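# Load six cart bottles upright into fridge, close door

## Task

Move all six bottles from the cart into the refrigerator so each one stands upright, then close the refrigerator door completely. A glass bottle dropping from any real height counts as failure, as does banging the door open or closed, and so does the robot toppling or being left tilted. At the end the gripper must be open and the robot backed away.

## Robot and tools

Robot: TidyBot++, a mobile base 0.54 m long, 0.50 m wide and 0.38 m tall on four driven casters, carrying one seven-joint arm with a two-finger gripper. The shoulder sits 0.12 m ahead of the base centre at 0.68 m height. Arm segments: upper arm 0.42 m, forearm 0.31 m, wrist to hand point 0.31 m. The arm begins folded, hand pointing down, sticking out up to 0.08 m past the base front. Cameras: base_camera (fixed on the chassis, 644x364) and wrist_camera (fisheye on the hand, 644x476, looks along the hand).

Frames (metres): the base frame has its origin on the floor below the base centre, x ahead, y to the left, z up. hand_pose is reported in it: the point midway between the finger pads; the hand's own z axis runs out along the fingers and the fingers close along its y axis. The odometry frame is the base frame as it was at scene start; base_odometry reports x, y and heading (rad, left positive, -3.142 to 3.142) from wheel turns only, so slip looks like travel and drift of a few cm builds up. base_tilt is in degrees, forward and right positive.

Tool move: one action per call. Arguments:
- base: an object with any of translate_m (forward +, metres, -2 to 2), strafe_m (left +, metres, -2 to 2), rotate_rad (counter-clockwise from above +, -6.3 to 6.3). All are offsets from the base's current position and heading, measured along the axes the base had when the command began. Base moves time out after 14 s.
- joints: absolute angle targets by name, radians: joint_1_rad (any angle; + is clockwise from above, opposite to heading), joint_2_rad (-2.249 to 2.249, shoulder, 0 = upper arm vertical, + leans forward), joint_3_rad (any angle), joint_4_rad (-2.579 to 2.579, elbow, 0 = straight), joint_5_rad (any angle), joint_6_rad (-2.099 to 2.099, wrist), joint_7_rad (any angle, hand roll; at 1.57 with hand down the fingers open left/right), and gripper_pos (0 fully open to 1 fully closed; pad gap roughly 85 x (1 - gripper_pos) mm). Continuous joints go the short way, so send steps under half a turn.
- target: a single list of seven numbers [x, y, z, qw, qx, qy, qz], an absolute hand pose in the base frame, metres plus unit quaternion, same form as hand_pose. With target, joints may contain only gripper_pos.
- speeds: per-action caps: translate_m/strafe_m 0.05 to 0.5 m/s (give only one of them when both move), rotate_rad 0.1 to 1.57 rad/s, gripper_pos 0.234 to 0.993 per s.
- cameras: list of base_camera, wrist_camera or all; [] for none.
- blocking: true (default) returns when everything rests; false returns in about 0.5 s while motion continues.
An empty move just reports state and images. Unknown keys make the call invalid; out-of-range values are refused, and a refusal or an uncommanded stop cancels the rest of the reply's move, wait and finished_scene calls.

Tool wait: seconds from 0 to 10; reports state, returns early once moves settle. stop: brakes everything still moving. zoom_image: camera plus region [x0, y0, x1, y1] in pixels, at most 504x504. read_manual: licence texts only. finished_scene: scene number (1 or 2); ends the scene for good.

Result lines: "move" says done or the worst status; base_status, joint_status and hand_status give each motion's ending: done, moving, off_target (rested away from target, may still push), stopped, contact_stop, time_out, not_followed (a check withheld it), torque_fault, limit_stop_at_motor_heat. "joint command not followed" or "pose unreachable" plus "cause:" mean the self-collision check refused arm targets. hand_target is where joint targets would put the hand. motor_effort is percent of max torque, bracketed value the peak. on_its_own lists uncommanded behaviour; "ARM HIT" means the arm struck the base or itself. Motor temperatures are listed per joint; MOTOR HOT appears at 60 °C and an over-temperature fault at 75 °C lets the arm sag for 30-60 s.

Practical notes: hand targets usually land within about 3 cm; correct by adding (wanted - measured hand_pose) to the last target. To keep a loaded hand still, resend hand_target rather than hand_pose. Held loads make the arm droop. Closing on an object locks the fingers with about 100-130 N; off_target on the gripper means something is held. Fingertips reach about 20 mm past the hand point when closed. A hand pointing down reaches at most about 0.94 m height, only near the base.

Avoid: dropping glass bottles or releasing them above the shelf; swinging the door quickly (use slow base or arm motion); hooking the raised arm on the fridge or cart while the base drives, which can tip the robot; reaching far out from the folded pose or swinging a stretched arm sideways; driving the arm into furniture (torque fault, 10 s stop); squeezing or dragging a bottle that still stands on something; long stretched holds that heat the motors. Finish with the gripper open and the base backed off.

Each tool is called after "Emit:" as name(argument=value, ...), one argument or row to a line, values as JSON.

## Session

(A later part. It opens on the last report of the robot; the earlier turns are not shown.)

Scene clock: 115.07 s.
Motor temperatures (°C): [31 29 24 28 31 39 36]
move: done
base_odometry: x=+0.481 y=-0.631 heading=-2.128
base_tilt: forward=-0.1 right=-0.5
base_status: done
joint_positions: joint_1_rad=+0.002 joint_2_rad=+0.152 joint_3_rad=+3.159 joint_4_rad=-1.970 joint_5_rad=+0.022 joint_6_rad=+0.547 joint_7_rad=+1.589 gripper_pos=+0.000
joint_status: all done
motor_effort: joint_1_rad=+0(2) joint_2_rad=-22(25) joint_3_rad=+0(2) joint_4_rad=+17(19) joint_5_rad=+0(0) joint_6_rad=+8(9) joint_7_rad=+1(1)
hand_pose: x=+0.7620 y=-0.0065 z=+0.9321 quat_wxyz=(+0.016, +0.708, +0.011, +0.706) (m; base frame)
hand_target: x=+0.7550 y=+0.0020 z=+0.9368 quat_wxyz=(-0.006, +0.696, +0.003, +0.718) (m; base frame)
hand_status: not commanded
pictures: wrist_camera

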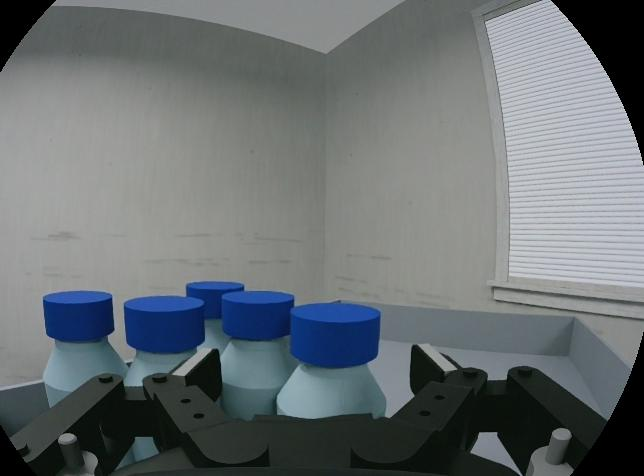

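Emit:
move(
  base={"translate_m": 0.05, "strafe_m": -0.011},
  speeds={"translate_m": 0.2},
  cameras=["wrist_camera"],
)

Scene clock: 116.90 s.
Motor temperatures (°C): [31 29 24 28 31 39 36]
move: done
base_odometry: x=+0.445 y=-0.668 heading=-2.128
base_tilt: forward=-0.1 right=-0.4
base_status: done
joint_positions: joint_1_rad=+0.002 joint_2_rad=+0.161 joint_3_rad=+3.159 joint_4_rad=-1.971 joint_5_rad=+0.022 joint_6_rad=+0.548 joint_7_rad=+1.589 gripper_pos=+0.000
joint_status: not commanded
motor_effort: joint_1_rad=+0(1) joint_2_rad=-23(25) joint_3_rad=+0(2) joint_4_rad=+17(18) joint_5_rad=+0(0) joint_6_rad=+8(9) joint_7_rad=+1(1)
hand_pose: x=+0.7640 y=-0.0065 z=+0.9260 quat_wxyz=(+0.016, +0.711, +0.011, +0.702) (m; base frame)
hand_target: x=+0.7550 y=+0.0020 z=+0.9368 quat_wxyz=(-0.006, +0.696, +0.003, +0.718) (m; base frame)
hand_status: not commanded
pictures: wrist_camera

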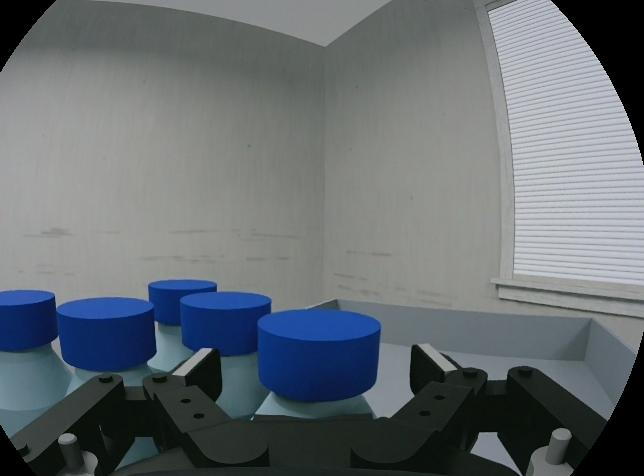

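Emit:
move(
  base={"translate_m": 0.013, "strafe_m": -0.002},
  speeds={"translate_m": 0.1},
  joints={"gripper_pos": 0.25},
  cameras=["wrist_camera"],
)

Scene clock: 118.03 s.
Motor temperatures (°C): [31 29 24 28 31 39 36]
move: done
base_odometry: x=+0.436 y=-0.678 heading=-2.128
base_tilt: forward=-0.1 right=-0.5
base_status: done
joint_positions: joint_1_rad=+0.002 joint_2_rad=+0.161 joint_3_rad=+3.159 joint_4_rad=-1.971 joint_5_rad=+0.022 joint_6_rad=+0.549 joint_7_rad=+1.589 gripper_pos=+0.251
joint_status: all done
motor_effort: joint_1_rad=+0(2) joint_2_rad=-22(26) joint_3_rad=+1(2) joint_4_rad=+17(18) joint_5_rad=+0(1) joint_6_rad=+9(9) joint_7_rad=+1(1)
hand_pose: x=+0.7640 y=-0.0065 z=+0.9253 quat_wxyz=(+0.016, +0.712, +0.011, +0.702) (m; base frame)
hand_target: x=+0.7550 y=+0.0020 z=+0.9368 quat_wxyz=(-0.006, +0.696, +0.003, +0.718) (m; base frame)
hand_status: not commanded
pictures: wrist_camera

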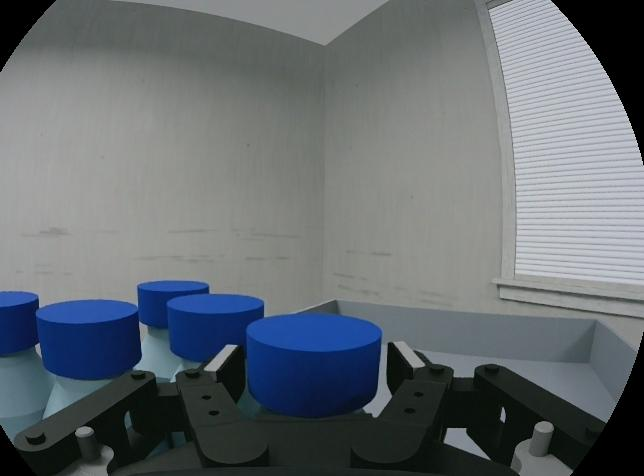

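Emit:
move(
  joints={"gripper_pos": 0.365},
  speeds={"gripper_pos": 0.3},
  cameras=["wrist_camera"],
)

Emit:
move(
  joints={"gripper_pos": 0.4},
  speeds={"gripper_pos": 0.234},
  cameras=[],
)

Emit:
move(
  joints={"gripper_pos": 0.425},
  speeds={"gripper_pos": 0.234},
  cameras=["wrist_camera"],
)

Scene clock: 119.23 s.
Motor temperatures (°C): [31 29 24 28 31 39 36]
move: done
base_odometry: x=+0.436 y=-0.678 heading=-2.128
base_tilt: forward=-0.1 right=-0.4
base_status: not commanded
joint_positions: joint_1_rad=+0.002 joint_2_rad=+0.161 joint_3_rad=+3.159 joint_4_rad=-1.971 joint_5_rad=+0.022 joint_6_rad=+0.549 joint_7_rad=+1.589 gripper_pos=+0.363
joint_status: all done
motor_effort: joint_1_rad=+0(0) joint_2_rad=-22(23) joint_3_rad=+0(1) joint_4_rad=+17(18) joint_5_rad=+0(0) joint_6_rad=+9(9) joint_7_rad=+1(1)
hand_pose: x=+0.7640 y=-0.0065 z=+0.9253 quat_wxyz=(+0.016, +0.712, +0.011, +0.702) (m; base frame)
hand_target: x=+0.7550 y=+0.0020 z=+0.9368 quat_wxyz=(-0.006, +0.696, +0.003, +0.718) (m; base frame)
hand_status: not commanded
pictures: wrist_camera

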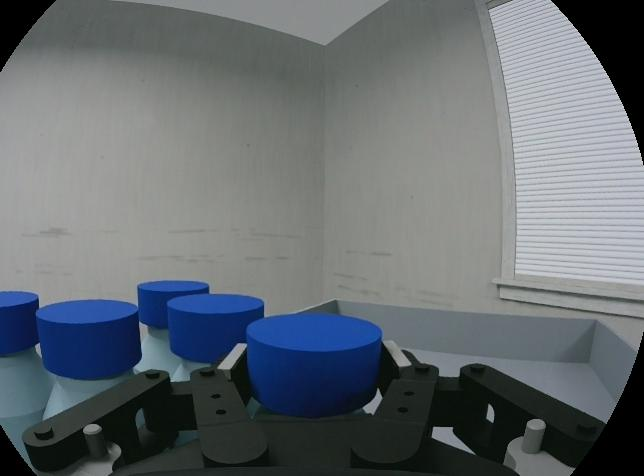

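Scene clock: 119.70 s.
Motor temperatures (°C): [31 29 24 28 31 39 36]
move: done
base_odometry: x=+0.436 y=-0.678 heading=-2.128
base_tilt: forward=-0.1 right=-0.5
base_status: not commanded
joint_positions: joint_1_rad=+0.001 joint_2_rad=+0.161 joint_3_rad=+3.159 joint_4_rad=-1.972 joint_5_rad=+0.022 joint_6_rad=+0.549 joint_7_rad=+1.589 gripper_pos=+0.397
joint_status: all done
motor_effort: joint_1_rad=+1(1) joint_2_rad=-23(23) joint_3_rad=+1(2) joint_4_rad=+18(18) joint_5_rad=+0(1) joint_6_rad=+9(9) joint_7_rad=+1(1)
hand_pose: x=+0.7640 y=-0.0063 z=+0.9254 quat_wxyz=(+0.016, +0.712, +0.011, +0.702) (m; base frame)
hand_target: x=+0.7550 y=+0.0020 z=+0.9368 quat_wxyz=(-0.006, +0.696, +0.003, +0.718) (m; base frame)
hand_status: not commanded
pictures: none
No camera images: "cameras" was empty.

Scene clock: 120.13 s.
Motor temperatures (°C): [31 29 24 28 31 39 36]
move: done
base_odometry: x=+0.436 y=-0.678 heading=-2.128
base_tilt: forward=+0.0 right=-0.5
base_status: not commanded
joint_positions: joint_1_rad=+0.001 joint_2_rad=+0.161 joint_3_rad=+3.159 joint_4_rad=-1.972 joint_5_rad=+0.022 joint_6_rad=+0.549 joint_7_rad=+1.589 gripper_pos=+0.411
joint_status: all done
motor_effort: joint_1_rad=+1(1) joint_2_rad=-22(23) joint_3_rad=+2(2) joint_4_rad=+17(18) joint_5_rad=+0(1) joint_6_rad=+8(9) joint_7_rad=+1(2)
hand_pose: x=+0.7640 y=-0.0063 z=+0.9254 quat_wxyz=(+0.016, +0.712, +0.011, +0.702) (m; base frame)
hand_target: x=+0.7550 y=+0.0020 z=+0.9368 quat_wxyz=(-0.006, +0.696, +0.003, +0.718) (m; base frame)
hand_status: not commanded
pictures: wrist_camera

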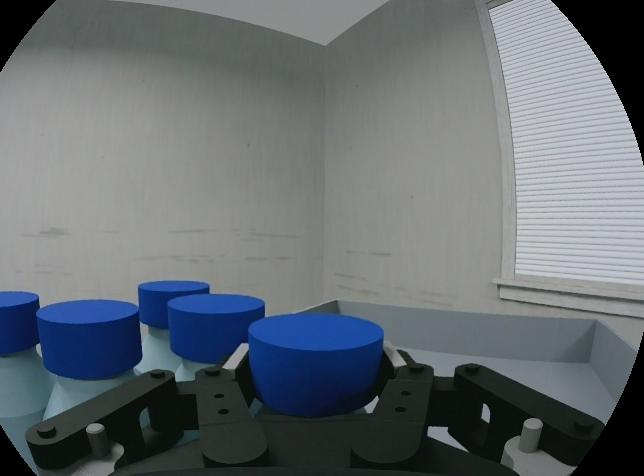

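Emit:
move(
  joints={"joint_2_rad": 0.0, "joint_4_rad": -1.8, "joint_6_rad": 0.36},
  cameras=["wrist_camera"],
)

Emit:
move(
  joints={"joint_2_rad": -0.04, "joint_4_rad": -1.36, "joint_6_rad": -0.11},
  cameras=["wrist_camera"],
)

Scene clock: 122.27 s.
Motor temperatures (°C): [31 29 24 28 31 39 36]
move: done
base_odometry: x=+0.436 y=-0.678 heading=-2.128
base_tilt: forward=-0.1 right=-0.4
base_status: not commanded
joint_positions: joint_1_rad=+0.001 joint_2_rad=+0.046 joint_3_rad=+3.159 joint_4_rad=-1.849 joint_5_rad=+0.022 joint_6_rad=+0.374 joint_7_rad=+1.589 gripper_pos=+0.418
joint_status: all done
motor_effort: joint_1_rad=+0(1) joint_2_rad=-25(29) joint_3_rad=+1(2) joint_4_rad=+23(24) joint_5_rad=+0(1) joint_6_rad=+12(14) joint_7_rad=+1(1)
hand_pose: x=+0.7475 y=-0.0076 z=+1.0171 quat_wxyz=(+0.018, +0.690, +0.010, +0.724) (m; base frame)
hand_target: x=+0.7339 y=-0.0010 z=+1.0716 quat_wxyz=(-0.001, +0.659, +0.001, +0.752) (m; base frame)
hand_status: not commanded
pictures: wrist_camera

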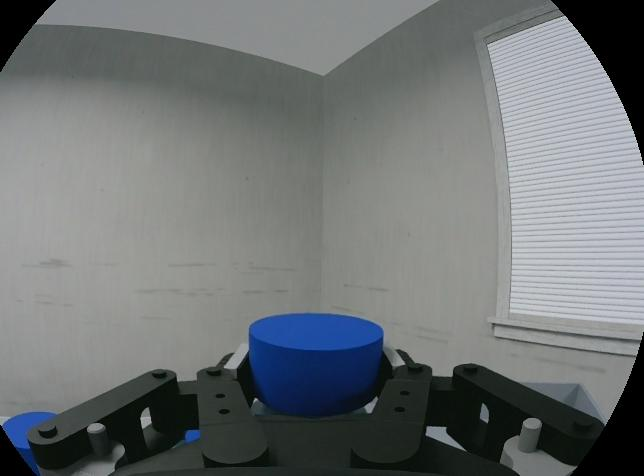

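Scene clock: 124.20 s.
Motor temperatures (°C): [31 29 24 28 31 39 36]
move: done
base_odometry: x=+0.436 y=-0.678 heading=-2.128
base_tilt: forward=-0.1 right=-0.5
base_status: not commanded
joint_positions: joint_1_rad=+0.001 joint_2_rad=+0.011 joint_3_rad=+3.159 joint_4_rad=-1.415 joint_5_rad=+0.022 joint_6_rad=-0.092 joint_7_rad=+1.589 gripper_pos=+0.418
joint_status: all done
motor_effort: joint_1_rad=+0(1) joint_2_rad=-24(28) joint_3_rad=+1(1) joint_4_rad=+24(25) joint_5_rad=+0(1) joint_6_rad=+12(14) joint_7_rad=+1(1)
hand_pose: x=+0.7459 y=-0.0108 z=+1.1641 quat_wxyz=(+0.022, +0.688, +0.007, +0.725) (m; base frame)
hand_target: x=+0.7150 y=-0.0071 z=+1.2240 quat_wxyz=(+0.006, +0.656, -0.005, +0.755) (m; base frame)
hand_status: not commanded
pictures: wrist_camera

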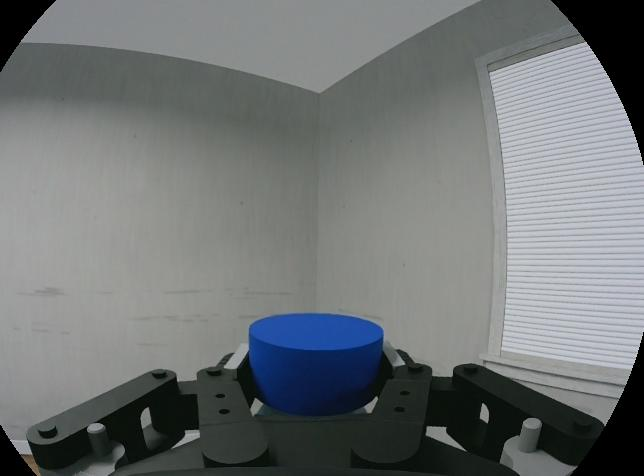

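Emit:
move(
  base={"translate_m": -0.265, "strafe_m": 0.088, "rotate_rad": 2.128},
  speeds={"rotate_rad": 1.2},
  cameras=["wrist_camera"],
)

Scene clock: 128.43 s.
Motor temperatures (°C): [31 29 24 28 31 39 36]
move: done
base_odometry: x=+0.651 y=-0.500 heading=+0.000
base_tilt: forward=-0.1 right=-0.4
base_status: done
joint_positions: joint_1_rad=-0.003 joint_2_rad=+0.003 joint_3_rad=+3.155 joint_4_rad=-1.415 joint_5_rad=+0.022 joint_6_rad=-0.097 joint_7_rad=+1.589 gripper_pos=+0.418
joint_status: not commanded
motor_effort: joint_1_rad=+0(5) joint_2_rad=-23(28) joint_3_rad=+1(4) joint_4_rad=+24(26) joint_5_rad=+0(1) joint_6_rad=+13(13) joint_7_rad=+1(1)
hand_pose: x=+0.7417 y=-0.0060 z=+1.1683 quat_wxyz=(+0.019, +0.687, +0.009, +0.727) (m; base frame)
hand_target: x=+0.7150 y=-0.0071 z=+1.2240 quat_wxyz=(+0.006, +0.656, -0.005, +0.755) (m; base frame)
hand_status: not commanded
pictures: wrist_camera

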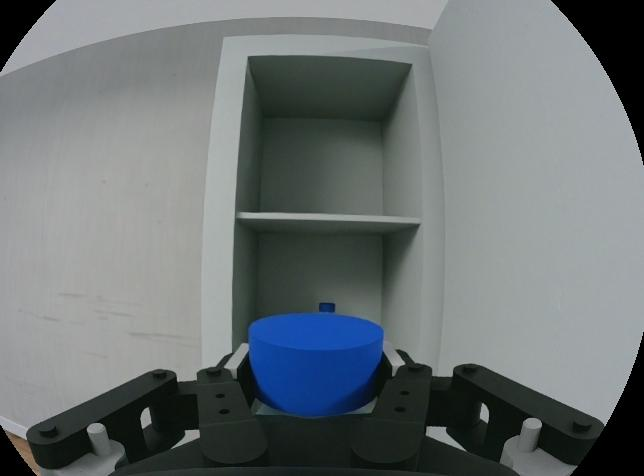

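Emit:
move(
  base={"translate_m": 0.55, "strafe_m": 0.09},
  joints={"joint_6_rad": -0.15},
  cameras=["wrist_camera"],
)

Scene clock: 131.33 s.
Motor temperatures (°C): [31 29 24 28 31 39 36]
move: done
base_odometry: x=+1.201 y=-0.410 heading=+0.001
base_tilt: forward=-0.1 right=-0.5
base_status: done
joint_positions: joint_1_rad=-0.003 joint_2_rad=+0.002 joint_3_rad=+3.155 joint_4_rad=-1.413 joint_5_rad=+0.022 joint_6_rad=-0.142 joint_7_rad=+1.589 gripper_pos=+0.418
joint_status: all done
motor_effort: joint_1_rad=-1(1) joint_2_rad=-23(27) joint_3_rad=+1(1) joint_4_rad=+24(25) joint_5_rad=+0(1) joint_6_rad=+12(13) joint_7_rad=+1(1)
hand_pose: x=+0.7416 y=-0.0063 z=+1.1557 quat_wxyz=(+0.019, +0.702, +0.009, +0.712) (m; base frame)
hand_target: x=+0.7165 y=-0.0076 z=+1.2116 quat_wxyz=(+0.006, +0.670, -0.006, +0.742) (m; base frame)
hand_status: not commanded
pictures: wrist_camera

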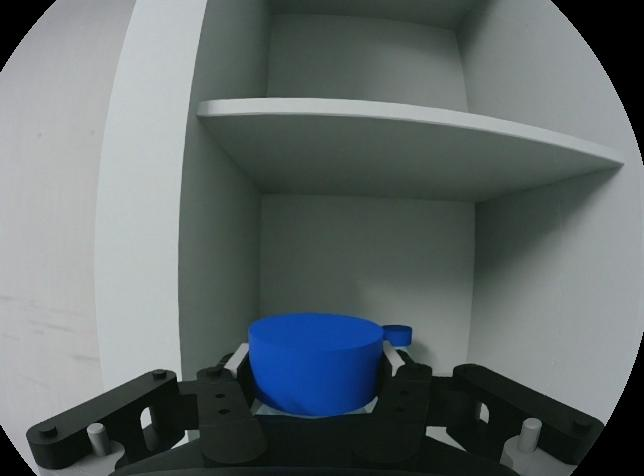

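Emit:
move(
  base={"translate_m": 0.405, "strafe_m": -0.015},
  speeds={"translate_m": 0.3},
  cameras=["wrist_camera"],
)

Emit:
move(
  joints={"joint_2_rad": 0.03, "joint_4_rad": -1.56, "joint_6_rad": 0.12},
  cameras=["wrist_camera"],
)

Scene clock: 134.93 s.
Motor temperatures (°C): [31 29 24 28 31 39 36]
move: done
base_odometry: x=+1.606 y=-0.424 heading=+0.002
base_tilt: forward=-0.1 right=-0.4
base_status: done
joint_positions: joint_1_rad=-0.003 joint_2_rad=+0.000 joint_3_rad=+3.155 joint_4_rad=-1.413 joint_5_rad=+0.022 joint_6_rad=-0.142 joint_7_rad=+1.589 gripper_pos=+0.418
joint_status: not commanded
motor_effort: joint_1_rad=+0(1) joint_2_rad=-24(26) joint_3_rad=+0(2) joint_4_rad=+24(25) joint_5_rad=+0(0) joint_6_rad=+13(13) joint_7_rad=+1(1)
hand_pose: x=+0.7408 y=-0.0063 z=+1.1568 quat_wxyz=(+0.019, +0.702, +0.009, +0.712) (m; base frame)
hand_target: x=+0.7165 y=-0.0076 z=+1.2116 quat_wxyz=(+0.006, +0.670, -0.006, +0.742) (m; base frame)
hand_status: not commanded
pictures: wrist_camera

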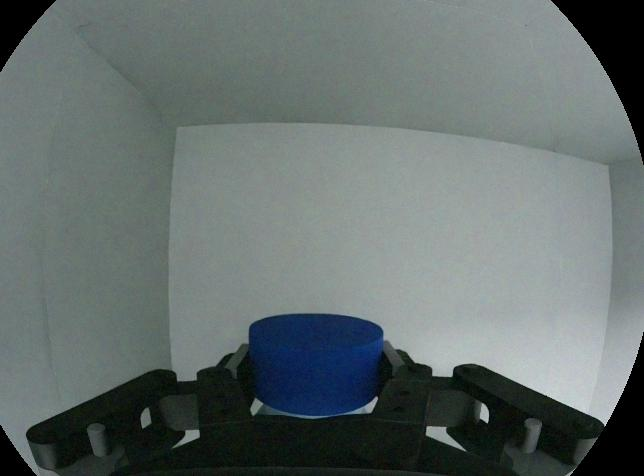

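Scene clock: 136.47 s.
Motor temperatures (°C): [31 29 24 28 31 39 36]
move: done
base_odometry: x=+1.606 y=-0.424 heading=+0.002
base_tilt: forward=-0.1 right=-0.5
base_status: not commanded
joint_positions: joint_1_rad=-0.003 joint_2_rad=+0.062 joint_3_rad=+3.155 joint_4_rad=-1.553 joint_5_rad=+0.022 joint_6_rad=+0.026 joint_7_rad=+1.589 gripper_pos=+0.418
joint_status: all done
motor_effort: joint_1_rad=+0(0) joint_2_rad=-25(28) joint_3_rad=+1(1) joint_4_rad=+24(25) joint_5_rad=+0(1) joint_6_rad=+12(14) joint_7_rad=+1(1)
hand_pose: x=+0.7705 y=-0.0051 z=+1.0824 quat_wxyz=(+0.018, +0.713, +0.011, +0.701) (m; base frame)
hand_target: x=+0.7558 y=-0.0042 z=+1.1276 quat_wxyz=(+0.003, +0.671, -0.002, +0.742) (m; base frame)
hand_status: not commanded
pictures: wrist_camera

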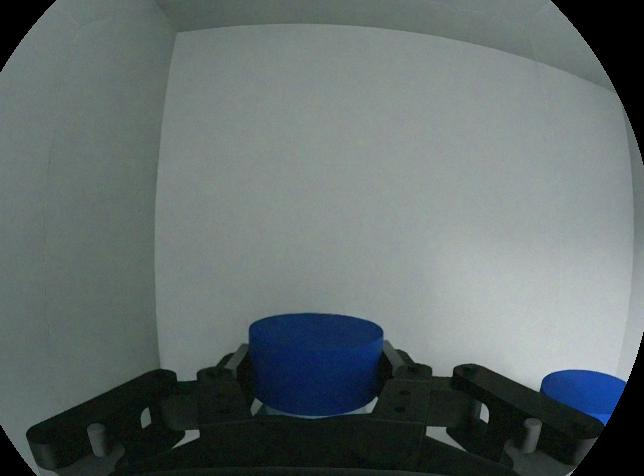

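Emit:
move(
  joints={"joint_2_rad": 0.034, "joint_4_rad": -1.605, "joint_6_rad": 0.18},
  cameras=[],
)

Emit:
move(
  joints={"joint_2_rad": 0.036, "joint_4_rad": -1.625, "joint_6_rad": 0.2},
  cameras=[],
)

Emit:
move(
  joints={"joint_2_rad": 0.038, "joint_4_rad": -1.638, "joint_6_rad": 0.212},
  cameras=["wrist_camera"],
)

Scene clock: 137.83 s.
Motor temperatures (°C): [31 29 24 28 31 39 36]
move: done
base_odometry: x=+1.606 y=-0.424 heading=+0.002
base_tilt: forward=-0.1 right=-0.5
base_status: not commanded
joint_positions: joint_1_rad=-0.003 joint_2_rad=+0.062 joint_3_rad=+3.155 joint_4_rad=-1.594 joint_5_rad=+0.022 joint_6_rad=+0.088 joint_7_rad=+1.589 gripper_pos=+0.418
joint_status: all done
motor_effort: joint_1_rad=+0(0) joint_2_rad=-25(27) joint_3_rad=+1(1) joint_4_rad=+24(26) joint_5_rad=+0(0) joint_6_rad=+12(13) joint_7_rad=+1(1)
hand_pose: x=+0.7698 y=-0.0047 z=+1.0759 quat_wxyz=(+0.017, +0.706, +0.011, +0.708) (m; base frame)
hand_target: x=+0.7564 y=-0.0034 z=+1.1156 quat_wxyz=(+0.002, +0.667, -0.001, +0.745) (m; base frame)
hand_status: not commanded
pictures: none
No camera images: "cameras" was empty.

Scene clock: 138.43 s.
Motor temperatures (°C): [31 29 24 28 31 39 36]
move: done
base_odometry: x=+1.606 y=-0.424 heading=+0.002
base_tilt: forward=-0.1 right=-0.5
base_status: not commanded
joint_positions: joint_1_rad=-0.003 joint_2_rad=+0.062 joint_3_rad=+3.155 joint_4_rad=-1.612 joint_5_rad=+0.022 joint_6_rad=+0.110 joint_7_rad=+1.589 gripper_pos=+0.418
joint_status: all done
motor_effort: joint_1_rad=+0(0) joint_2_rad=-25(26) joint_3_rad=+1(1) joint_4_rad=+23(25) joint_5_rad=+0(0) joint_6_rad=+12(13) joint_7_rad=+1(1)
hand_pose: x=+0.7693 y=-0.0045 z=+1.0710 quat_wxyz=(+0.017, +0.705, +0.011, +0.709) (m; base frame)
hand_target: x=+0.7568 y=-0.0031 z=+1.1080 quat_wxyz=(+0.002, +0.667, +0.000, +0.745) (m; base frame)
hand_status: not commanded
pictures: none
No camera images: "cameras" was empty.

Scene clock: 139.00 s.
Motor temperatures (°C): [31 29 24 28 31 39 36]
move: done
base_odometry: x=+1.606 y=-0.424 heading=+0.002
base_tilt: forward=-0.1 right=-0.5
base_status: not commanded
joint_positions: joint_1_rad=-0.003 joint_2_rad=+0.062 joint_3_rad=+3.155 joint_4_rad=-1.625 joint_5_rad=+0.022 joint_6_rad=+0.122 joint_7_rad=+1.589 gripper_pos=+0.418
joint_status: all done
motor_effort: joint_1_rad=+0(1) joint_2_rad=-25(27) joint_3_rad=+1(1) joint_4_rad=+24(25) joint_5_rad=+0(0) joint_6_rad=+13(13) joint_7_rad=+1(1)
hand_pose: x=+0.7689 y=-0.0045 z=+1.0670 quat_wxyz=(+0.017, +0.705, +0.011, +0.709) (m; base frame)
hand_target: x=+0.7573 y=-0.0030 z=+1.1024 quat_wxyz=(+0.002, +0.668, +0.000, +0.744) (m; base frame)
hand_status: not commanded
pictures: wrist_camera

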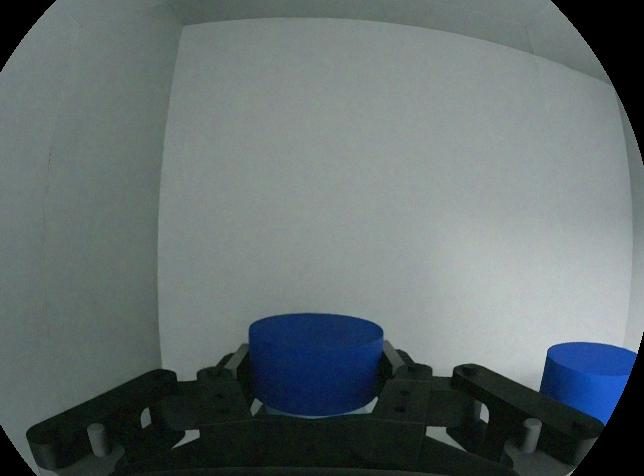

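Emit:
move(
  joints={"joint_2_rad": 0.041, "joint_4_rad": -1.655, "joint_6_rad": 0.226},
  cameras=[],
)

Emit:
move(
  joints={"joint_2_rad": 0.043, "joint_4_rad": -1.668, "joint_6_rad": 0.238},
  cameras=[],
)

Emit:
move(
  joints={"joint_2_rad": 0.045, "joint_4_rad": -1.68, "joint_6_rad": 0.249},
  cameras=["wrist_camera"],
)

Scene clock: 140.10 s.
Motor temperatures (°C): [31 29 24 28 31 39 36]
move: done
base_odometry: x=+1.606 y=-0.424 heading=+0.002
base_tilt: forward=-0.1 right=-0.4
base_status: not commanded
joint_positions: joint_1_rad=-0.003 joint_2_rad=+0.063 joint_3_rad=+3.155 joint_4_rad=-1.642 joint_5_rad=+0.022 joint_6_rad=+0.136 joint_7_rad=+1.589 gripper_pos=+0.418
joint_status: all done
motor_effort: joint_1_rad=+0(1) joint_2_rad=-26(27) joint_3_rad=+0(1) joint_4_rad=+24(25) joint_5_rad=+0(0) joint_6_rad=+12(13) joint_7_rad=+1(1)
hand_pose: x=+0.7685 y=-0.0044 z=+1.0604 quat_wxyz=(+0.017, +0.706, +0.012, +0.708) (m; base frame)
hand_target: x=+0.7580 y=-0.0028 z=+1.0942 quat_wxyz=(+0.001, +0.671, +0.000, +0.742) (m; base frame)
hand_status: not commanded
pictures: none
No camera images: "cameras" was empty.

Scene clock: 140.67 s.
Motor temperatures (°C): [31 29 24 28 31 39 36]
move: done
base_odometry: x=+1.606 y=-0.424 heading=+0.002
base_tilt: forward=-0.1 right=-0.4
base_status: not commanded
joint_positions: joint_1_rad=-0.003 joint_2_rad=+0.063 joint_3_rad=+3.155 joint_4_rad=-1.654 joint_5_rad=+0.022 joint_6_rad=+0.148 joint_7_rad=+1.589 gripper_pos=+0.418
joint_status: all done
motor_effort: joint_1_rad=+0(1) joint_2_rad=-25(26) joint_3_rad=+1(1) joint_4_rad=+23(25) joint_5_rad=+0(0) joint_6_rad=+12(13) joint_7_rad=+1(1)
hand_pose: x=+0.7681 y=-0.0043 z=+1.0559 quat_wxyz=(+0.017, +0.707, +0.012, +0.707) (m; base frame)
hand_target: x=+0.7583 y=-0.0026 z=+1.0886 quat_wxyz=(+0.001, +0.672, +0.000, +0.741) (m; base frame)
hand_status: not commanded
pictures: none
No camera images: "cameras" was empty.

Scene clock: 141.20 s.
Motor temperatures (°C): [31 29 24 28 31 39 36]
move: done
base_odometry: x=+1.606 y=-0.424 heading=+0.002
base_tilt: forward=+0.0 right=-0.4
base_status: not commanded
joint_positions: joint_1_rad=-0.003 joint_2_rad=+0.063 joint_3_rad=+3.155 joint_4_rad=-1.665 joint_5_rad=+0.022 joint_6_rad=+0.160 joint_7_rad=+1.589 gripper_pos=+0.418
joint_status: all done
motor_effort: joint_1_rad=+0(0) joint_2_rad=-25(26) joint_3_rad=+0(1) joint_4_rad=+24(24) joint_5_rad=+0(0) joint_6_rad=+12(13) joint_7_rad=+1(1)
hand_pose: x=+0.7676 y=-0.0042 z=+1.0531 quat_wxyz=(+0.017, +0.706, +0.012, +0.708) (m; base frame)
hand_target: x=+0.7586 y=-0.0025 z=+1.0832 quat_wxyz=(+0.001, +0.673, +0.000, +0.740) (m; base frame)
hand_status: not commanded
pictures: wrist_camera

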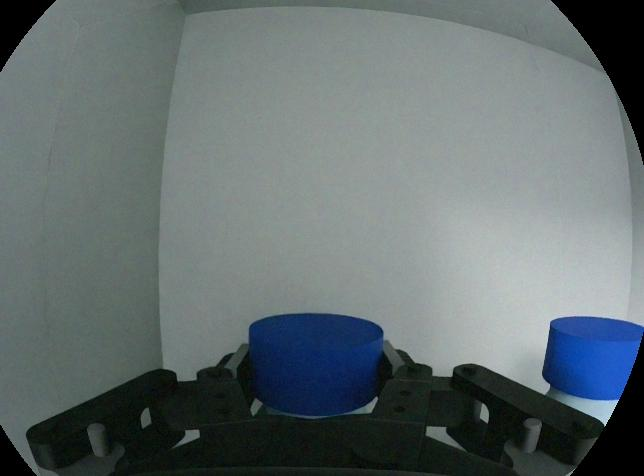

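Emit:
move(
  joints={"joint_2_rad": 0.047, "joint_4_rad": -1.692, "joint_6_rad": 0.258},
  cameras=[],
)

Emit:
move(
  joints={"joint_2_rad": 0.05, "joint_4_rad": -1.704, "joint_6_rad": 0.262},
  cameras=[],
)

Emit:
move(
  joints={"joint_2_rad": 0.054, "joint_4_rad": -1.716, "joint_6_rad": 0.265},
  cameras=["wrist_camera"],
)

Scene clock: 142.10 s.
Motor temperatures (°C): [31 29 24 28 31 39 36]
move: done
base_odometry: x=+1.606 y=-0.424 heading=+0.002
base_tilt: forward=-0.1 right=-0.4
base_status: not commanded
joint_positions: joint_1_rad=-0.003 joint_2_rad=+0.064 joint_3_rad=+3.155 joint_4_rad=-1.672 joint_5_rad=+0.022 joint_6_rad=+0.174 joint_7_rad=+1.589 gripper_pos=+0.418
joint_status: all done
motor_effort: joint_1_rad=+0(1) joint_2_rad=-25(27) joint_3_rad=+0(1) joint_4_rad=+22(24) joint_5_rad=+0(0) joint_6_rad=+12(12) joint_7_rad=+1(1)
hand_pose: x=+0.7672 y=-0.0041 z=+1.0532 quat_wxyz=(+0.017, +0.704, +0.012, +0.710) (m; base frame)
hand_target: x=+0.7589 y=-0.0024 z=+1.0773 quat_wxyz=(+0.001, +0.675, +0.000, +0.738) (m; base frame)
hand_status: not commanded
pictures: none
No camera images: "cameras" was empty.

Scene clock: 142.63 s.
Motor temperatures (°C): [31 29 24 28 31 39 36]
move: done
base_odometry: x=+1.606 y=-0.424 heading=+0.002
base_tilt: forward=-0.1 right=-0.4
base_status: not commanded
joint_positions: joint_1_rad=-0.003 joint_2_rad=+0.064 joint_3_rad=+3.155 joint_4_rad=-1.678 joint_5_rad=+0.022 joint_6_rad=+0.186 joint_7_rad=+1.589 gripper_pos=+0.418
joint_status: all done
motor_effort: joint_1_rad=-1(1) joint_2_rad=-25(26) joint_3_rad=+0(1) joint_4_rad=+22(23) joint_5_rad=+0(0) joint_6_rad=+11(12) joint_7_rad=+1(1)
hand_pose: x=+0.7669 y=-0.0040 z=+1.0531 quat_wxyz=(+0.017, +0.702, +0.012, +0.712) (m; base frame)
hand_target: x=+0.7596 y=-0.0023 z=+1.0692 quat_wxyz=(+0.001, +0.679, +0.000, +0.734) (m; base frame)
hand_status: not commanded
pictures: none
No camera images: "cameras" was empty.

Scene clock: 143.17 s.
Motor temperatures (°C): [31 29 24 28 31 39 36]
move: done
base_odometry: x=+1.606 y=-0.424 heading=+0.002
base_tilt: forward=-0.1 right=-0.4
base_status: not commanded
joint_positions: joint_1_rad=-0.003 joint_2_rad=+0.064 joint_3_rad=+3.155 joint_4_rad=-1.683 joint_5_rad=+0.022 joint_6_rad=+0.197 joint_7_rad=+1.589 gripper_pos=+0.418
joint_status: all done
motor_effort: joint_1_rad=-1(2) joint_2_rad=-23(24) joint_3_rad=-1(1) joint_4_rad=+21(22) joint_5_rad=+0(0) joint_6_rad=+10(10) joint_7_rad=+1(1)
hand_pose: x=+0.7666 y=-0.0039 z=+1.0531 quat_wxyz=(+0.017, +0.700, +0.012, +0.714) (m; base frame)
hand_target: x=+0.7606 y=-0.0023 z=+1.0601 quat_wxyz=(+0.000, +0.684, +0.000, +0.730) (m; base frame)
hand_status: not commanded
pictures: wrist_camera

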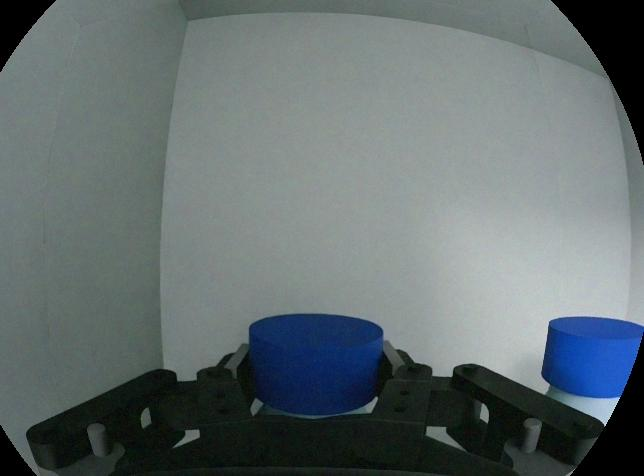

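Emit:
move(
  joints={"gripper_pos": 0.35},
  speeds={"gripper_pos": 0.234},
  cameras=["wrist_camera"],
)

Emit:
move(
  joints={"gripper_pos": 0.12},
  speeds={"gripper_pos": 0.5},
  cameras=["wrist_camera"],
)

Emit:
move(
  base={"translate_m": -0.15},
  speeds={"translate_m": 0.2},
  cameras=["wrist_camera"],
)

Scene clock: 144.20 s.
Motor temperatures (°C): [31 29 24 28 31 39 36]
move: done
base_odometry: x=+1.606 y=-0.424 heading=+0.002
base_tilt: forward=+0.0 right=-0.4
base_status: not commanded
joint_positions: joint_1_rad=-0.003 joint_2_rad=+0.064 joint_3_rad=+3.155 joint_4_rad=-1.683 joint_5_rad=+0.022 joint_6_rad=+0.204 joint_7_rad=+1.589 gripper_pos=+0.351
joint_status: all done
motor_effort: joint_1_rad=+0(2) joint_2_rad=-21(23) joint_3_rad=+0(1) joint_4_rad=+20(21) joint_5_rad=+0(0) joint_6_rad=+9(10) joint_7_rad=+1(1)
hand_pose: x=+0.7665 y=-0.0039 z=+1.0553 quat_wxyz=(+0.017, +0.697, +0.012, +0.717) (m; base frame)
hand_target: x=+0.7606 y=-0.0023 z=+1.0601 quat_wxyz=(+0.000, +0.684, +0.000, +0.730) (m; base frame)
hand_status: not commanded
pictures: wrist_camera

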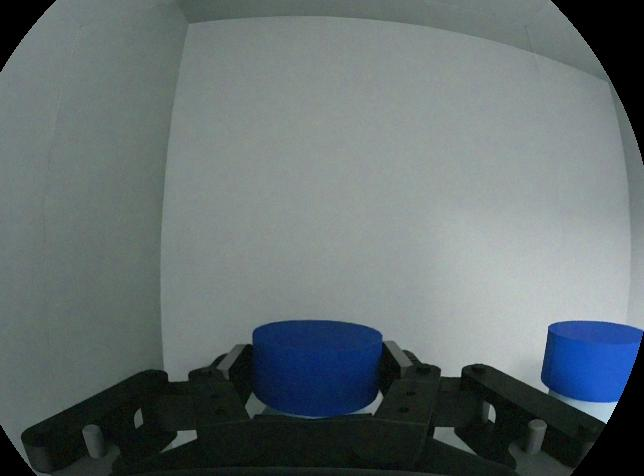

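Scene clock: 145.00 s.
Motor temperatures (°C): [31 29 24 28 31 39 36]
move: done
base_odometry: x=+1.606 y=-0.424 heading=+0.002
base_tilt: forward=-0.1 right=-0.5
base_status: not commanded
joint_positions: joint_1_rad=-0.003 joint_2_rad=+0.064 joint_3_rad=+3.155 joint_4_rad=-1.683 joint_5_rad=+0.022 joint_6_rad=+0.204 joint_7_rad=+1.589 gripper_pos=+0.120
joint_status: all done
motor_effort: joint_1_rad=+0(1) joint_2_rad=-21(22) joint_3_rad=+1(1) joint_4_rad=+20(20) joint_5_rad=+0(0) joint_6_rad=+8(9) joint_7_rad=+1(1)
hand_pose: x=+0.7665 y=-0.0039 z=+1.0553 quat_wxyz=(+0.017, +0.697, +0.012, +0.717) (m; base frame)
hand_target: x=+0.7606 y=-0.0023 z=+1.0601 quat_wxyz=(+0.000, +0.684, +0.000, +0.730) (m; base frame)
hand_status: not commanded
pictures: wrist_camera

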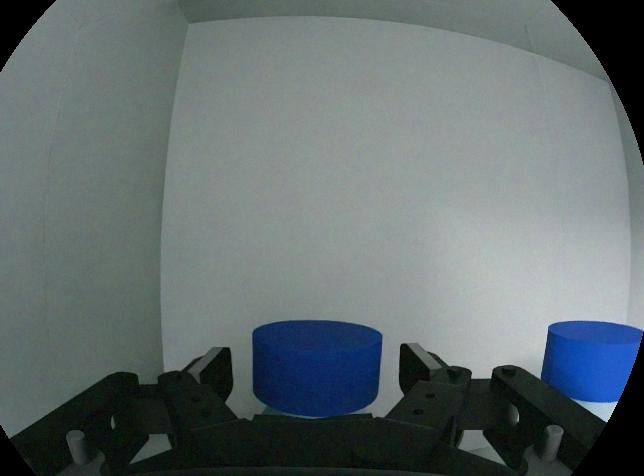

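Scene clock: 146.53 s.
Motor temperatures (°C): [31 29 24 28 31 39 36]
move: done
base_odometry: x=+1.456 y=-0.425 heading=+0.002
base_tilt: forward=-0.1 right=-0.5
base_status: done
joint_positions: joint_1_rad=-0.003 joint_2_rad=+0.062 joint_3_rad=+3.155 joint_4_rad=-1.683 joint_5_rad=+0.022 joint_6_rad=+0.206 joint_7_rad=+1.589 gripper_pos=+0.120
joint_status: not commanded
motor_effort: joint_1_rad=+0(2) joint_2_rad=-21(25) joint_3_rad=+1(2) joint_4_rad=+19(20) joint_5_rad=+0(1) joint_6_rad=+9(9) joint_7_rad=+1(1)
hand_pose: x=+0.7660 y=-0.0040 z=+1.0569 quat_wxyz=(+0.017, +0.696, +0.012, +0.718) (m; base frame)
hand_target: x=+0.7606 y=-0.0023 z=+1.0601 quat_wxyz=(+0.000, +0.684, +0.000, +0.730) (m; base frame)
hand_status: not commanded
pictures: wrist_camera

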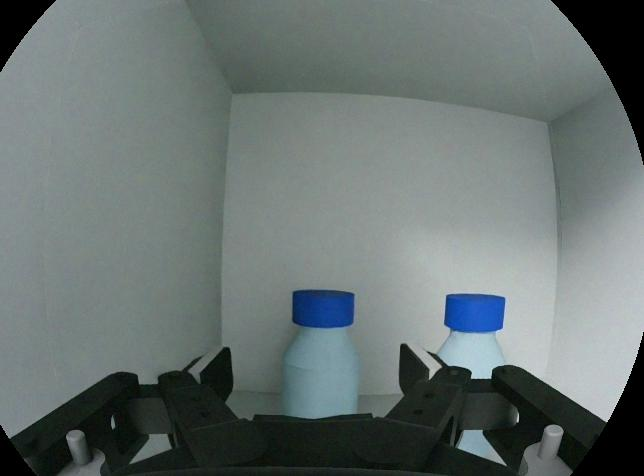

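Emit:
move(
  base={"translate_m": -0.55},
  joints={"gripper_pos": 0.0},
  cameras=["wrist_camera"],
)

Emit:
move(
  base={"translate_m": 0.155, "strafe_m": -0.75, "rotate_rad": 3.431},
  cameras=["base_camera", "wrist_camera"],
)

Scene clock: 152.70 s.
Motor temperatures (°C): [31 29 24 28 31 39 36]
move: done
base_odometry: x=+0.906 y=-0.426 heading=+0.002
base_tilt: forward=-0.1 right=-0.4
base_status: done
joint_positions: joint_1_rad=-0.003 joint_2_rad=+0.062 joint_3_rad=+3.155 joint_4_rad=-1.684 joint_5_rad=+0.022 joint_6_rad=+0.208 joint_7_rad=+1.589 gripper_pos=+0.000
joint_status: all done
motor_effort: joint_1_rad=+0(2) joint_2_rad=-22(25) joint_3_rad=+1(2) joint_4_rad=+20(20) joint_5_rad=+0(0) joint_6_rad=+9(9) joint_7_rad=+1(1)
hand_pose: x=+0.7658 y=-0.0040 z=+1.0576 quat_wxyz=(+0.017, +0.695, +0.012, +0.719) (m; base frame)
hand_target: x=+0.7606 y=-0.0023 z=+1.0601 quat_wxyz=(+0.000, +0.684, +0.000, +0.730) (m; base frame)
hand_status: not commanded
pictures: wrist_camera

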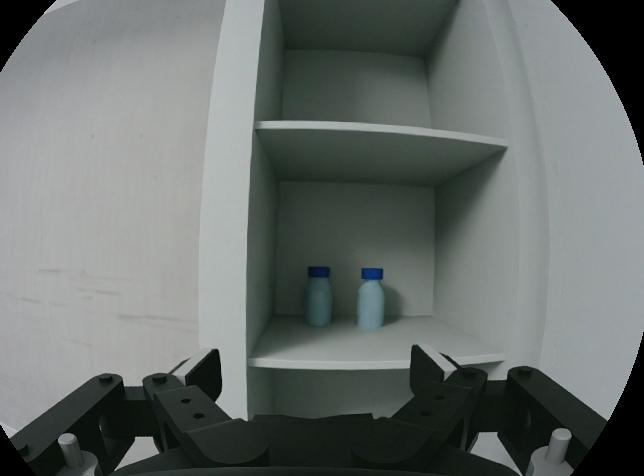

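Scene clock: 156.80 s.
Motor temperatures (°C): [31 29 24 28 31 39 36]
move: done
base_odometry: x=+1.063 y=-1.175 heading=-2.851
base_tilt: forward=-0.1 right=-0.4
base_status: done
joint_positions: joint_1_rad=-0.007 joint_2_rad=+0.062 joint_3_rad=+3.152 joint_4_rad=-1.684 joint_5_rad=+0.022 joint_6_rad=+0.208 joint_7_rad=+1.589 gripper_pos=+0.000
joint_status: not commanded
motor_effort: joint_1_rad=+0(3) joint_2_rad=-21(24) joint_3_rad=+1(4) joint_4_rad=+19(20) joint_5_rad=+0(1) joint_6_rad=+9(9) joint_7_rad=+1(1)
hand_pose: x=+0.7659 y=+0.0008 z=+1.0574 quat_wxyz=(+0.014, +0.695, +0.014, +0.719) (m; base frame)
hand_target: x=+0.7606 y=-0.0023 z=+1.0601 quat_wxyz=(+0.000, +0.684, +0.000, +0.730) (m; base frame)
hand_status: not commanded
pictures: base_camera, wrist_camera

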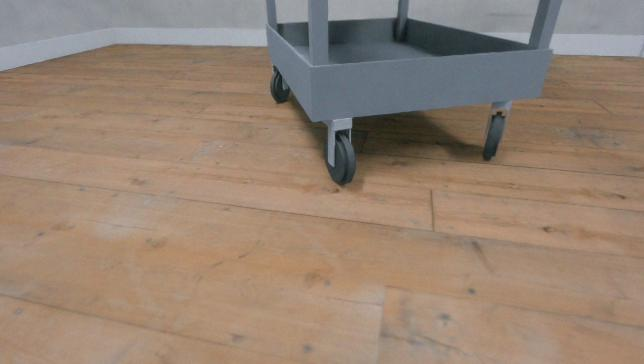

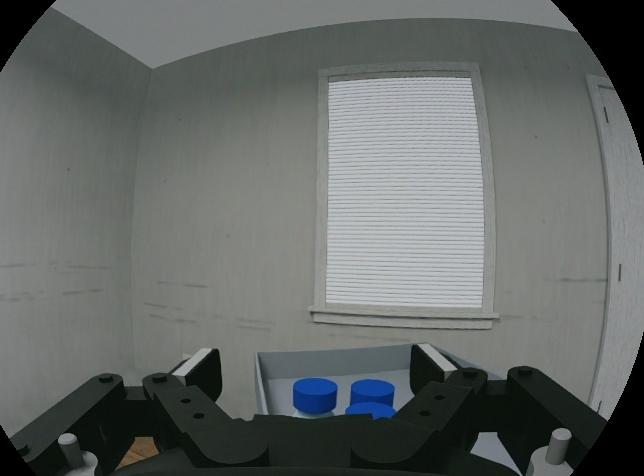

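Emit:
zoom_image(
  camera="wrist_camera",
  region=[230, 320, 530, 476],
)

Scaled by 1.680.

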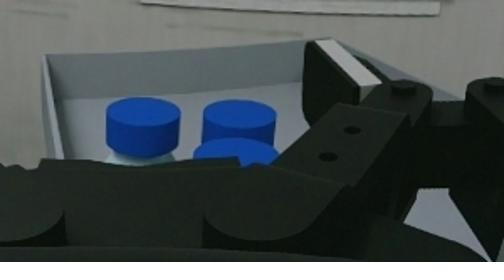

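Emit:
move(
  joints={"joint_1_rad": 0.0, "joint_2_rad": 0.13, "joint_3_rad": 3.153, "joint_4_rad": -2.0, "joint_5_rad": 0.042, "joint_6_rad": 0.595, "joint_7_rad": 1.52},
  cameras=["wrist_camera"],
)

Scene clock: 160.73 s.
Motor temperatures (°C): [31 29 24 28 31 39 36]
move: done
base_odometry: x=+1.063 y=-1.175 heading=-2.851
base_tilt: forward=-0.1 right=-0.5
base_status: not commanded
joint_positions: joint_1_rad=-0.007 joint_2_rad=+0.130 joint_3_rad=+3.152 joint_4_rad=-1.969 joint_5_rad=+0.022 joint_6_rad=+0.531 joint_7_rad=+1.583 gripper_pos=+0.000
joint_status: all done
motor_effort: joint_1_rad=+0(1) joint_2_rad=-21(24) joint_3_rad=+0(1) joint_4_rad=+17(20) joint_5_rad=+0(1) joint_6_rad=+8(10) joint_7_rad=+1(2)
hand_pose: x=+0.7564 y=+0.0030 z=+0.9419 quat_wxyz=(+0.009, +0.706, +0.014, +0.708) (m; base frame)
hand_target: x=+0.7512 y=+0.0019 z=+0.9432 quat_wxyz=(-0.009, +0.694, -0.001, +0.719) (m; base frame)
hand_status: not commanded
pictures: wrist_camera

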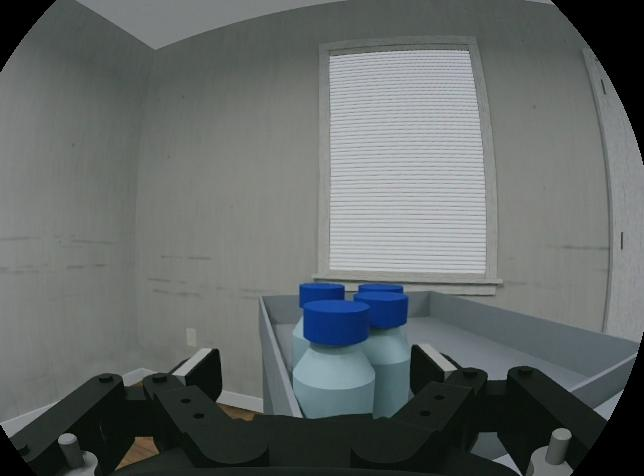

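Emit:
move(
  base={"translate_m": 0.1, "strafe_m": -0.018},
  speeds={"translate_m": 0.25},
  joints={"joint_2_rad": 0.137},
  cameras=["wrist_camera"],
)

Scene clock: 162.40 s.
Motor temperatures (°C): [31 29 24 28 31 39 36]
move: done
base_odometry: x=+0.962 y=-1.187 heading=-2.849
base_tilt: forward=-0.1 right=-0.4
base_status: done
joint_positions: joint_1_rad=-0.006 joint_2_rad=+0.142 joint_3_rad=+3.152 joint_4_rad=-1.969 joint_5_rad=+0.022 joint_6_rad=+0.536 joint_7_rad=+1.583 gripper_pos=+0.000
joint_status: all done
motor_effort: joint_1_rad=+0(1) joint_2_rad=-22(25) joint_3_rad=+0(1) joint_4_rad=+17(19) joint_5_rad=+0(0) joint_6_rad=+9(9) joint_7_rad=+1(1)
hand_pose: x=+0.7594 y=+0.0030 z=+0.9352 quat_wxyz=(+0.009, +0.709, +0.014, +0.705) (m; base frame)
hand_target: x=+0.7530 y=+0.0019 z=+0.9388 quat_wxyz=(-0.009, +0.697, -0.001, +0.717) (m; base frame)
hand_status: not commanded
pictures: wrist_camera

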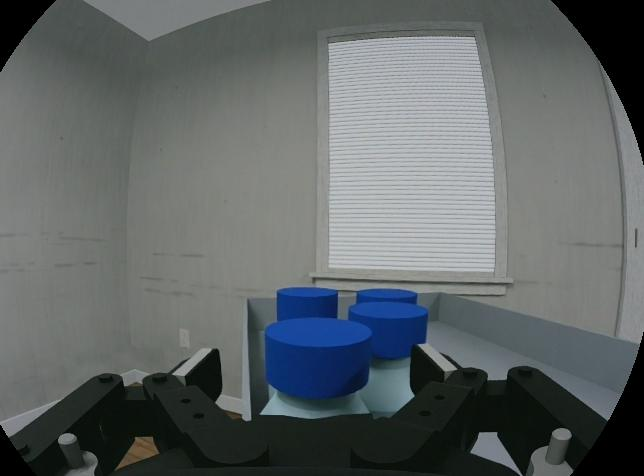

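Emit:
move(
  base={"translate_m": 0.037, "strafe_m": -0.001},
  speeds={"translate_m": 0.15, "gripper_pos": 0.25},
  joints={"gripper_pos": 0.25},
  cameras=["wrist_camera"],
)

Scene clock: 164.43 s.
Motor temperatures (°C): [31 29 24 28 31 39 36]
move: done
base_odometry: x=+0.926 y=-1.196 heading=-2.850
base_tilt: forward=-0.1 right=-0.4
base_status: done
joint_positions: joint_1_rad=-0.006 joint_2_rad=+0.148 joint_3_rad=+3.152 joint_4_rad=-1.970 joint_5_rad=+0.022 joint_6_rad=+0.537 joint_7_rad=+1.583 gripper_pos=+0.251
joint_status: all done
motor_effort: joint_1_rad=+0(1) joint_2_rad=-23(25) joint_3_rad=+0(2) joint_4_rad=+17(18) joint_5_rad=+0(0) joint_6_rad=+9(9) joint_7_rad=+1(1)
hand_pose: x=+0.7609 y=+0.0030 z=+0.9312 quat_wxyz=(+0.009, +0.711, +0.014, +0.703) (m; base frame)
hand_target: x=+0.7530 y=+0.0019 z=+0.9388 quat_wxyz=(-0.009, +0.697, -0.001, +0.717) (m; base frame)
hand_status: not commanded
pictures: wrist_camera

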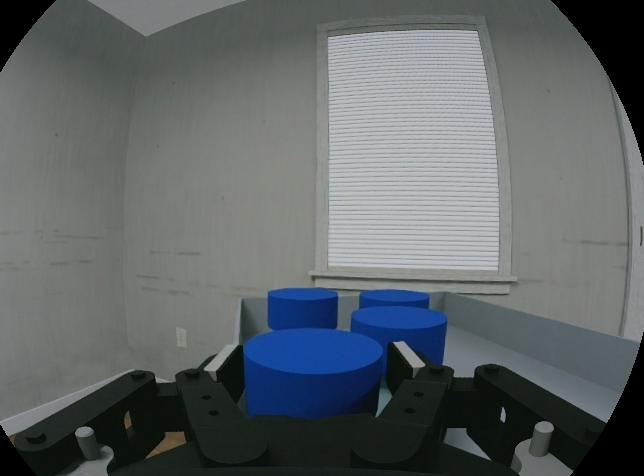

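Emit:
move(
  joints={"gripper_pos": 0.365},
  speeds={"gripper_pos": 0.3},
  cameras=["wrist_camera"],
)

Emit:
move(
  joints={"gripper_pos": 0.4},
  speeds={"gripper_pos": 0.234},
  cameras=[],
)

Emit:
move(
  joints={"gripper_pos": 0.425},
  speeds={"gripper_pos": 0.234},
  cameras=["wrist_camera"],
)

Scene clock: 165.50 s.
Motor temperatures (°C): [31 29 24 28 31 39 36]
move: done
base_odometry: x=+0.926 y=-1.196 heading=-2.850
base_tilt: forward=+0.0 right=-0.4
base_status: not commanded
joint_positions: joint_1_rad=-0.006 joint_2_rad=+0.148 joint_3_rad=+3.152 joint_4_rad=-1.970 joint_5_rad=+0.022 joint_6_rad=+0.537 joint_7_rad=+1.583 gripper_pos=+0.363
joint_status: all done
motor_effort: joint_1_rad=+0(1) joint_2_rad=-22(23) joint_3_rad=+0(1) joint_4_rad=+17(18) joint_5_rad=+0(0) joint_6_rad=+8(9) joint_7_rad=+1(1)
hand_pose: x=+0.7609 y=+0.0030 z=+0.9312 quat_wxyz=(+0.009, +0.711, +0.014, +0.703) (m; base frame)
hand_target: x=+0.7530 y=+0.0019 z=+0.9388 quat_wxyz=(-0.009, +0.697, -0.001, +0.717) (m; base frame)
hand_status: not commanded
pictures: wrist_camera

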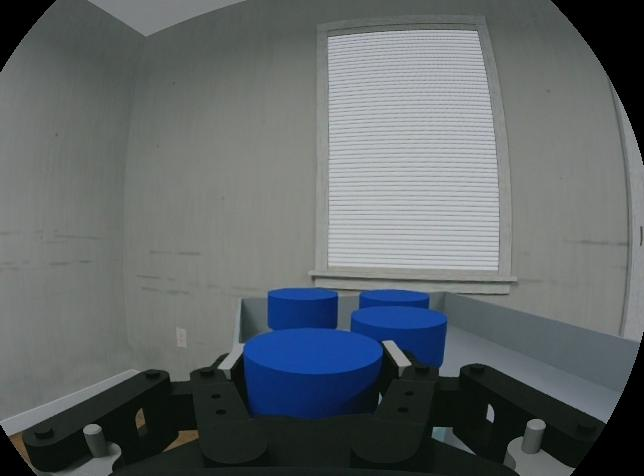

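Scene clock: 165.97 s.
Motor temperatures (°C): [31 29 24 28 31 39 36]
move: done
base_odometry: x=+0.926 y=-1.196 heading=-2.850
base_tilt: forward=-0.1 right=-0.4
base_status: not commanded
joint_positions: joint_1_rad=-0.007 joint_2_rad=+0.148 joint_3_rad=+3.151 joint_4_rad=-1.970 joint_5_rad=+0.022 joint_6_rad=+0.537 joint_7_rad=+1.583 gripper_pos=+0.396
joint_status: all done
motor_effort: joint_1_rad=+1(2) joint_2_rad=-22(24) joint_3_rad=+2(3) joint_4_rad=+18(18) joint_5_rad=+0(1) joint_6_rad=+9(9) joint_7_rad=+1(1)
hand_pose: x=+0.7609 y=+0.0035 z=+0.9313 quat_wxyz=(+0.008, +0.710, +0.014, +0.704) (m; base frame)
hand_target: x=+0.7530 y=+0.0019 z=+0.9388 quat_wxyz=(-0.009, +0.697, -0.001, +0.717) (m; base frame)
hand_status: not commanded
pictures: none
No camera images: "cameras" was empty.

Scene clock: 166.40 s.
Motor temperatures (°C): [31 29 24 28 31 39 36]
move: done
base_odometry: x=+0.926 y=-1.196 heading=-2.850
base_tilt: forward=-0.1 right=-0.4
base_status: not commanded
joint_positions: joint_1_rad=-0.007 joint_2_rad=+0.148 joint_3_rad=+3.151 joint_4_rad=-1.970 joint_5_rad=+0.022 joint_6_rad=+0.537 joint_7_rad=+1.582 gripper_pos=+0.409
joint_status: all done
motor_effort: joint_1_rad=+1(1) joint_2_rad=-21(22) joint_3_rad=+2(2) joint_4_rad=+18(19) joint_5_rad=-1(1) joint_6_rad=+9(9) joint_7_rad=+1(1)
hand_pose: x=+0.7609 y=+0.0035 z=+0.9313 quat_wxyz=(+0.008, +0.710, +0.014, +0.704) (m; base frame)
hand_target: x=+0.7530 y=+0.0019 z=+0.9388 quat_wxyz=(-0.009, +0.697, -0.001, +0.717) (m; base frame)
hand_status: not commanded
pictures: wrist_camera

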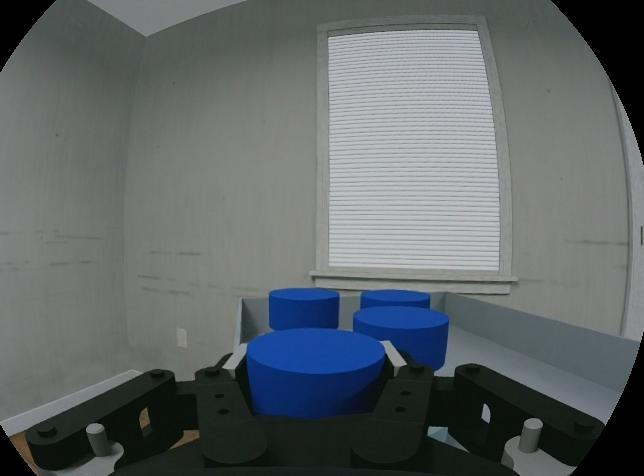

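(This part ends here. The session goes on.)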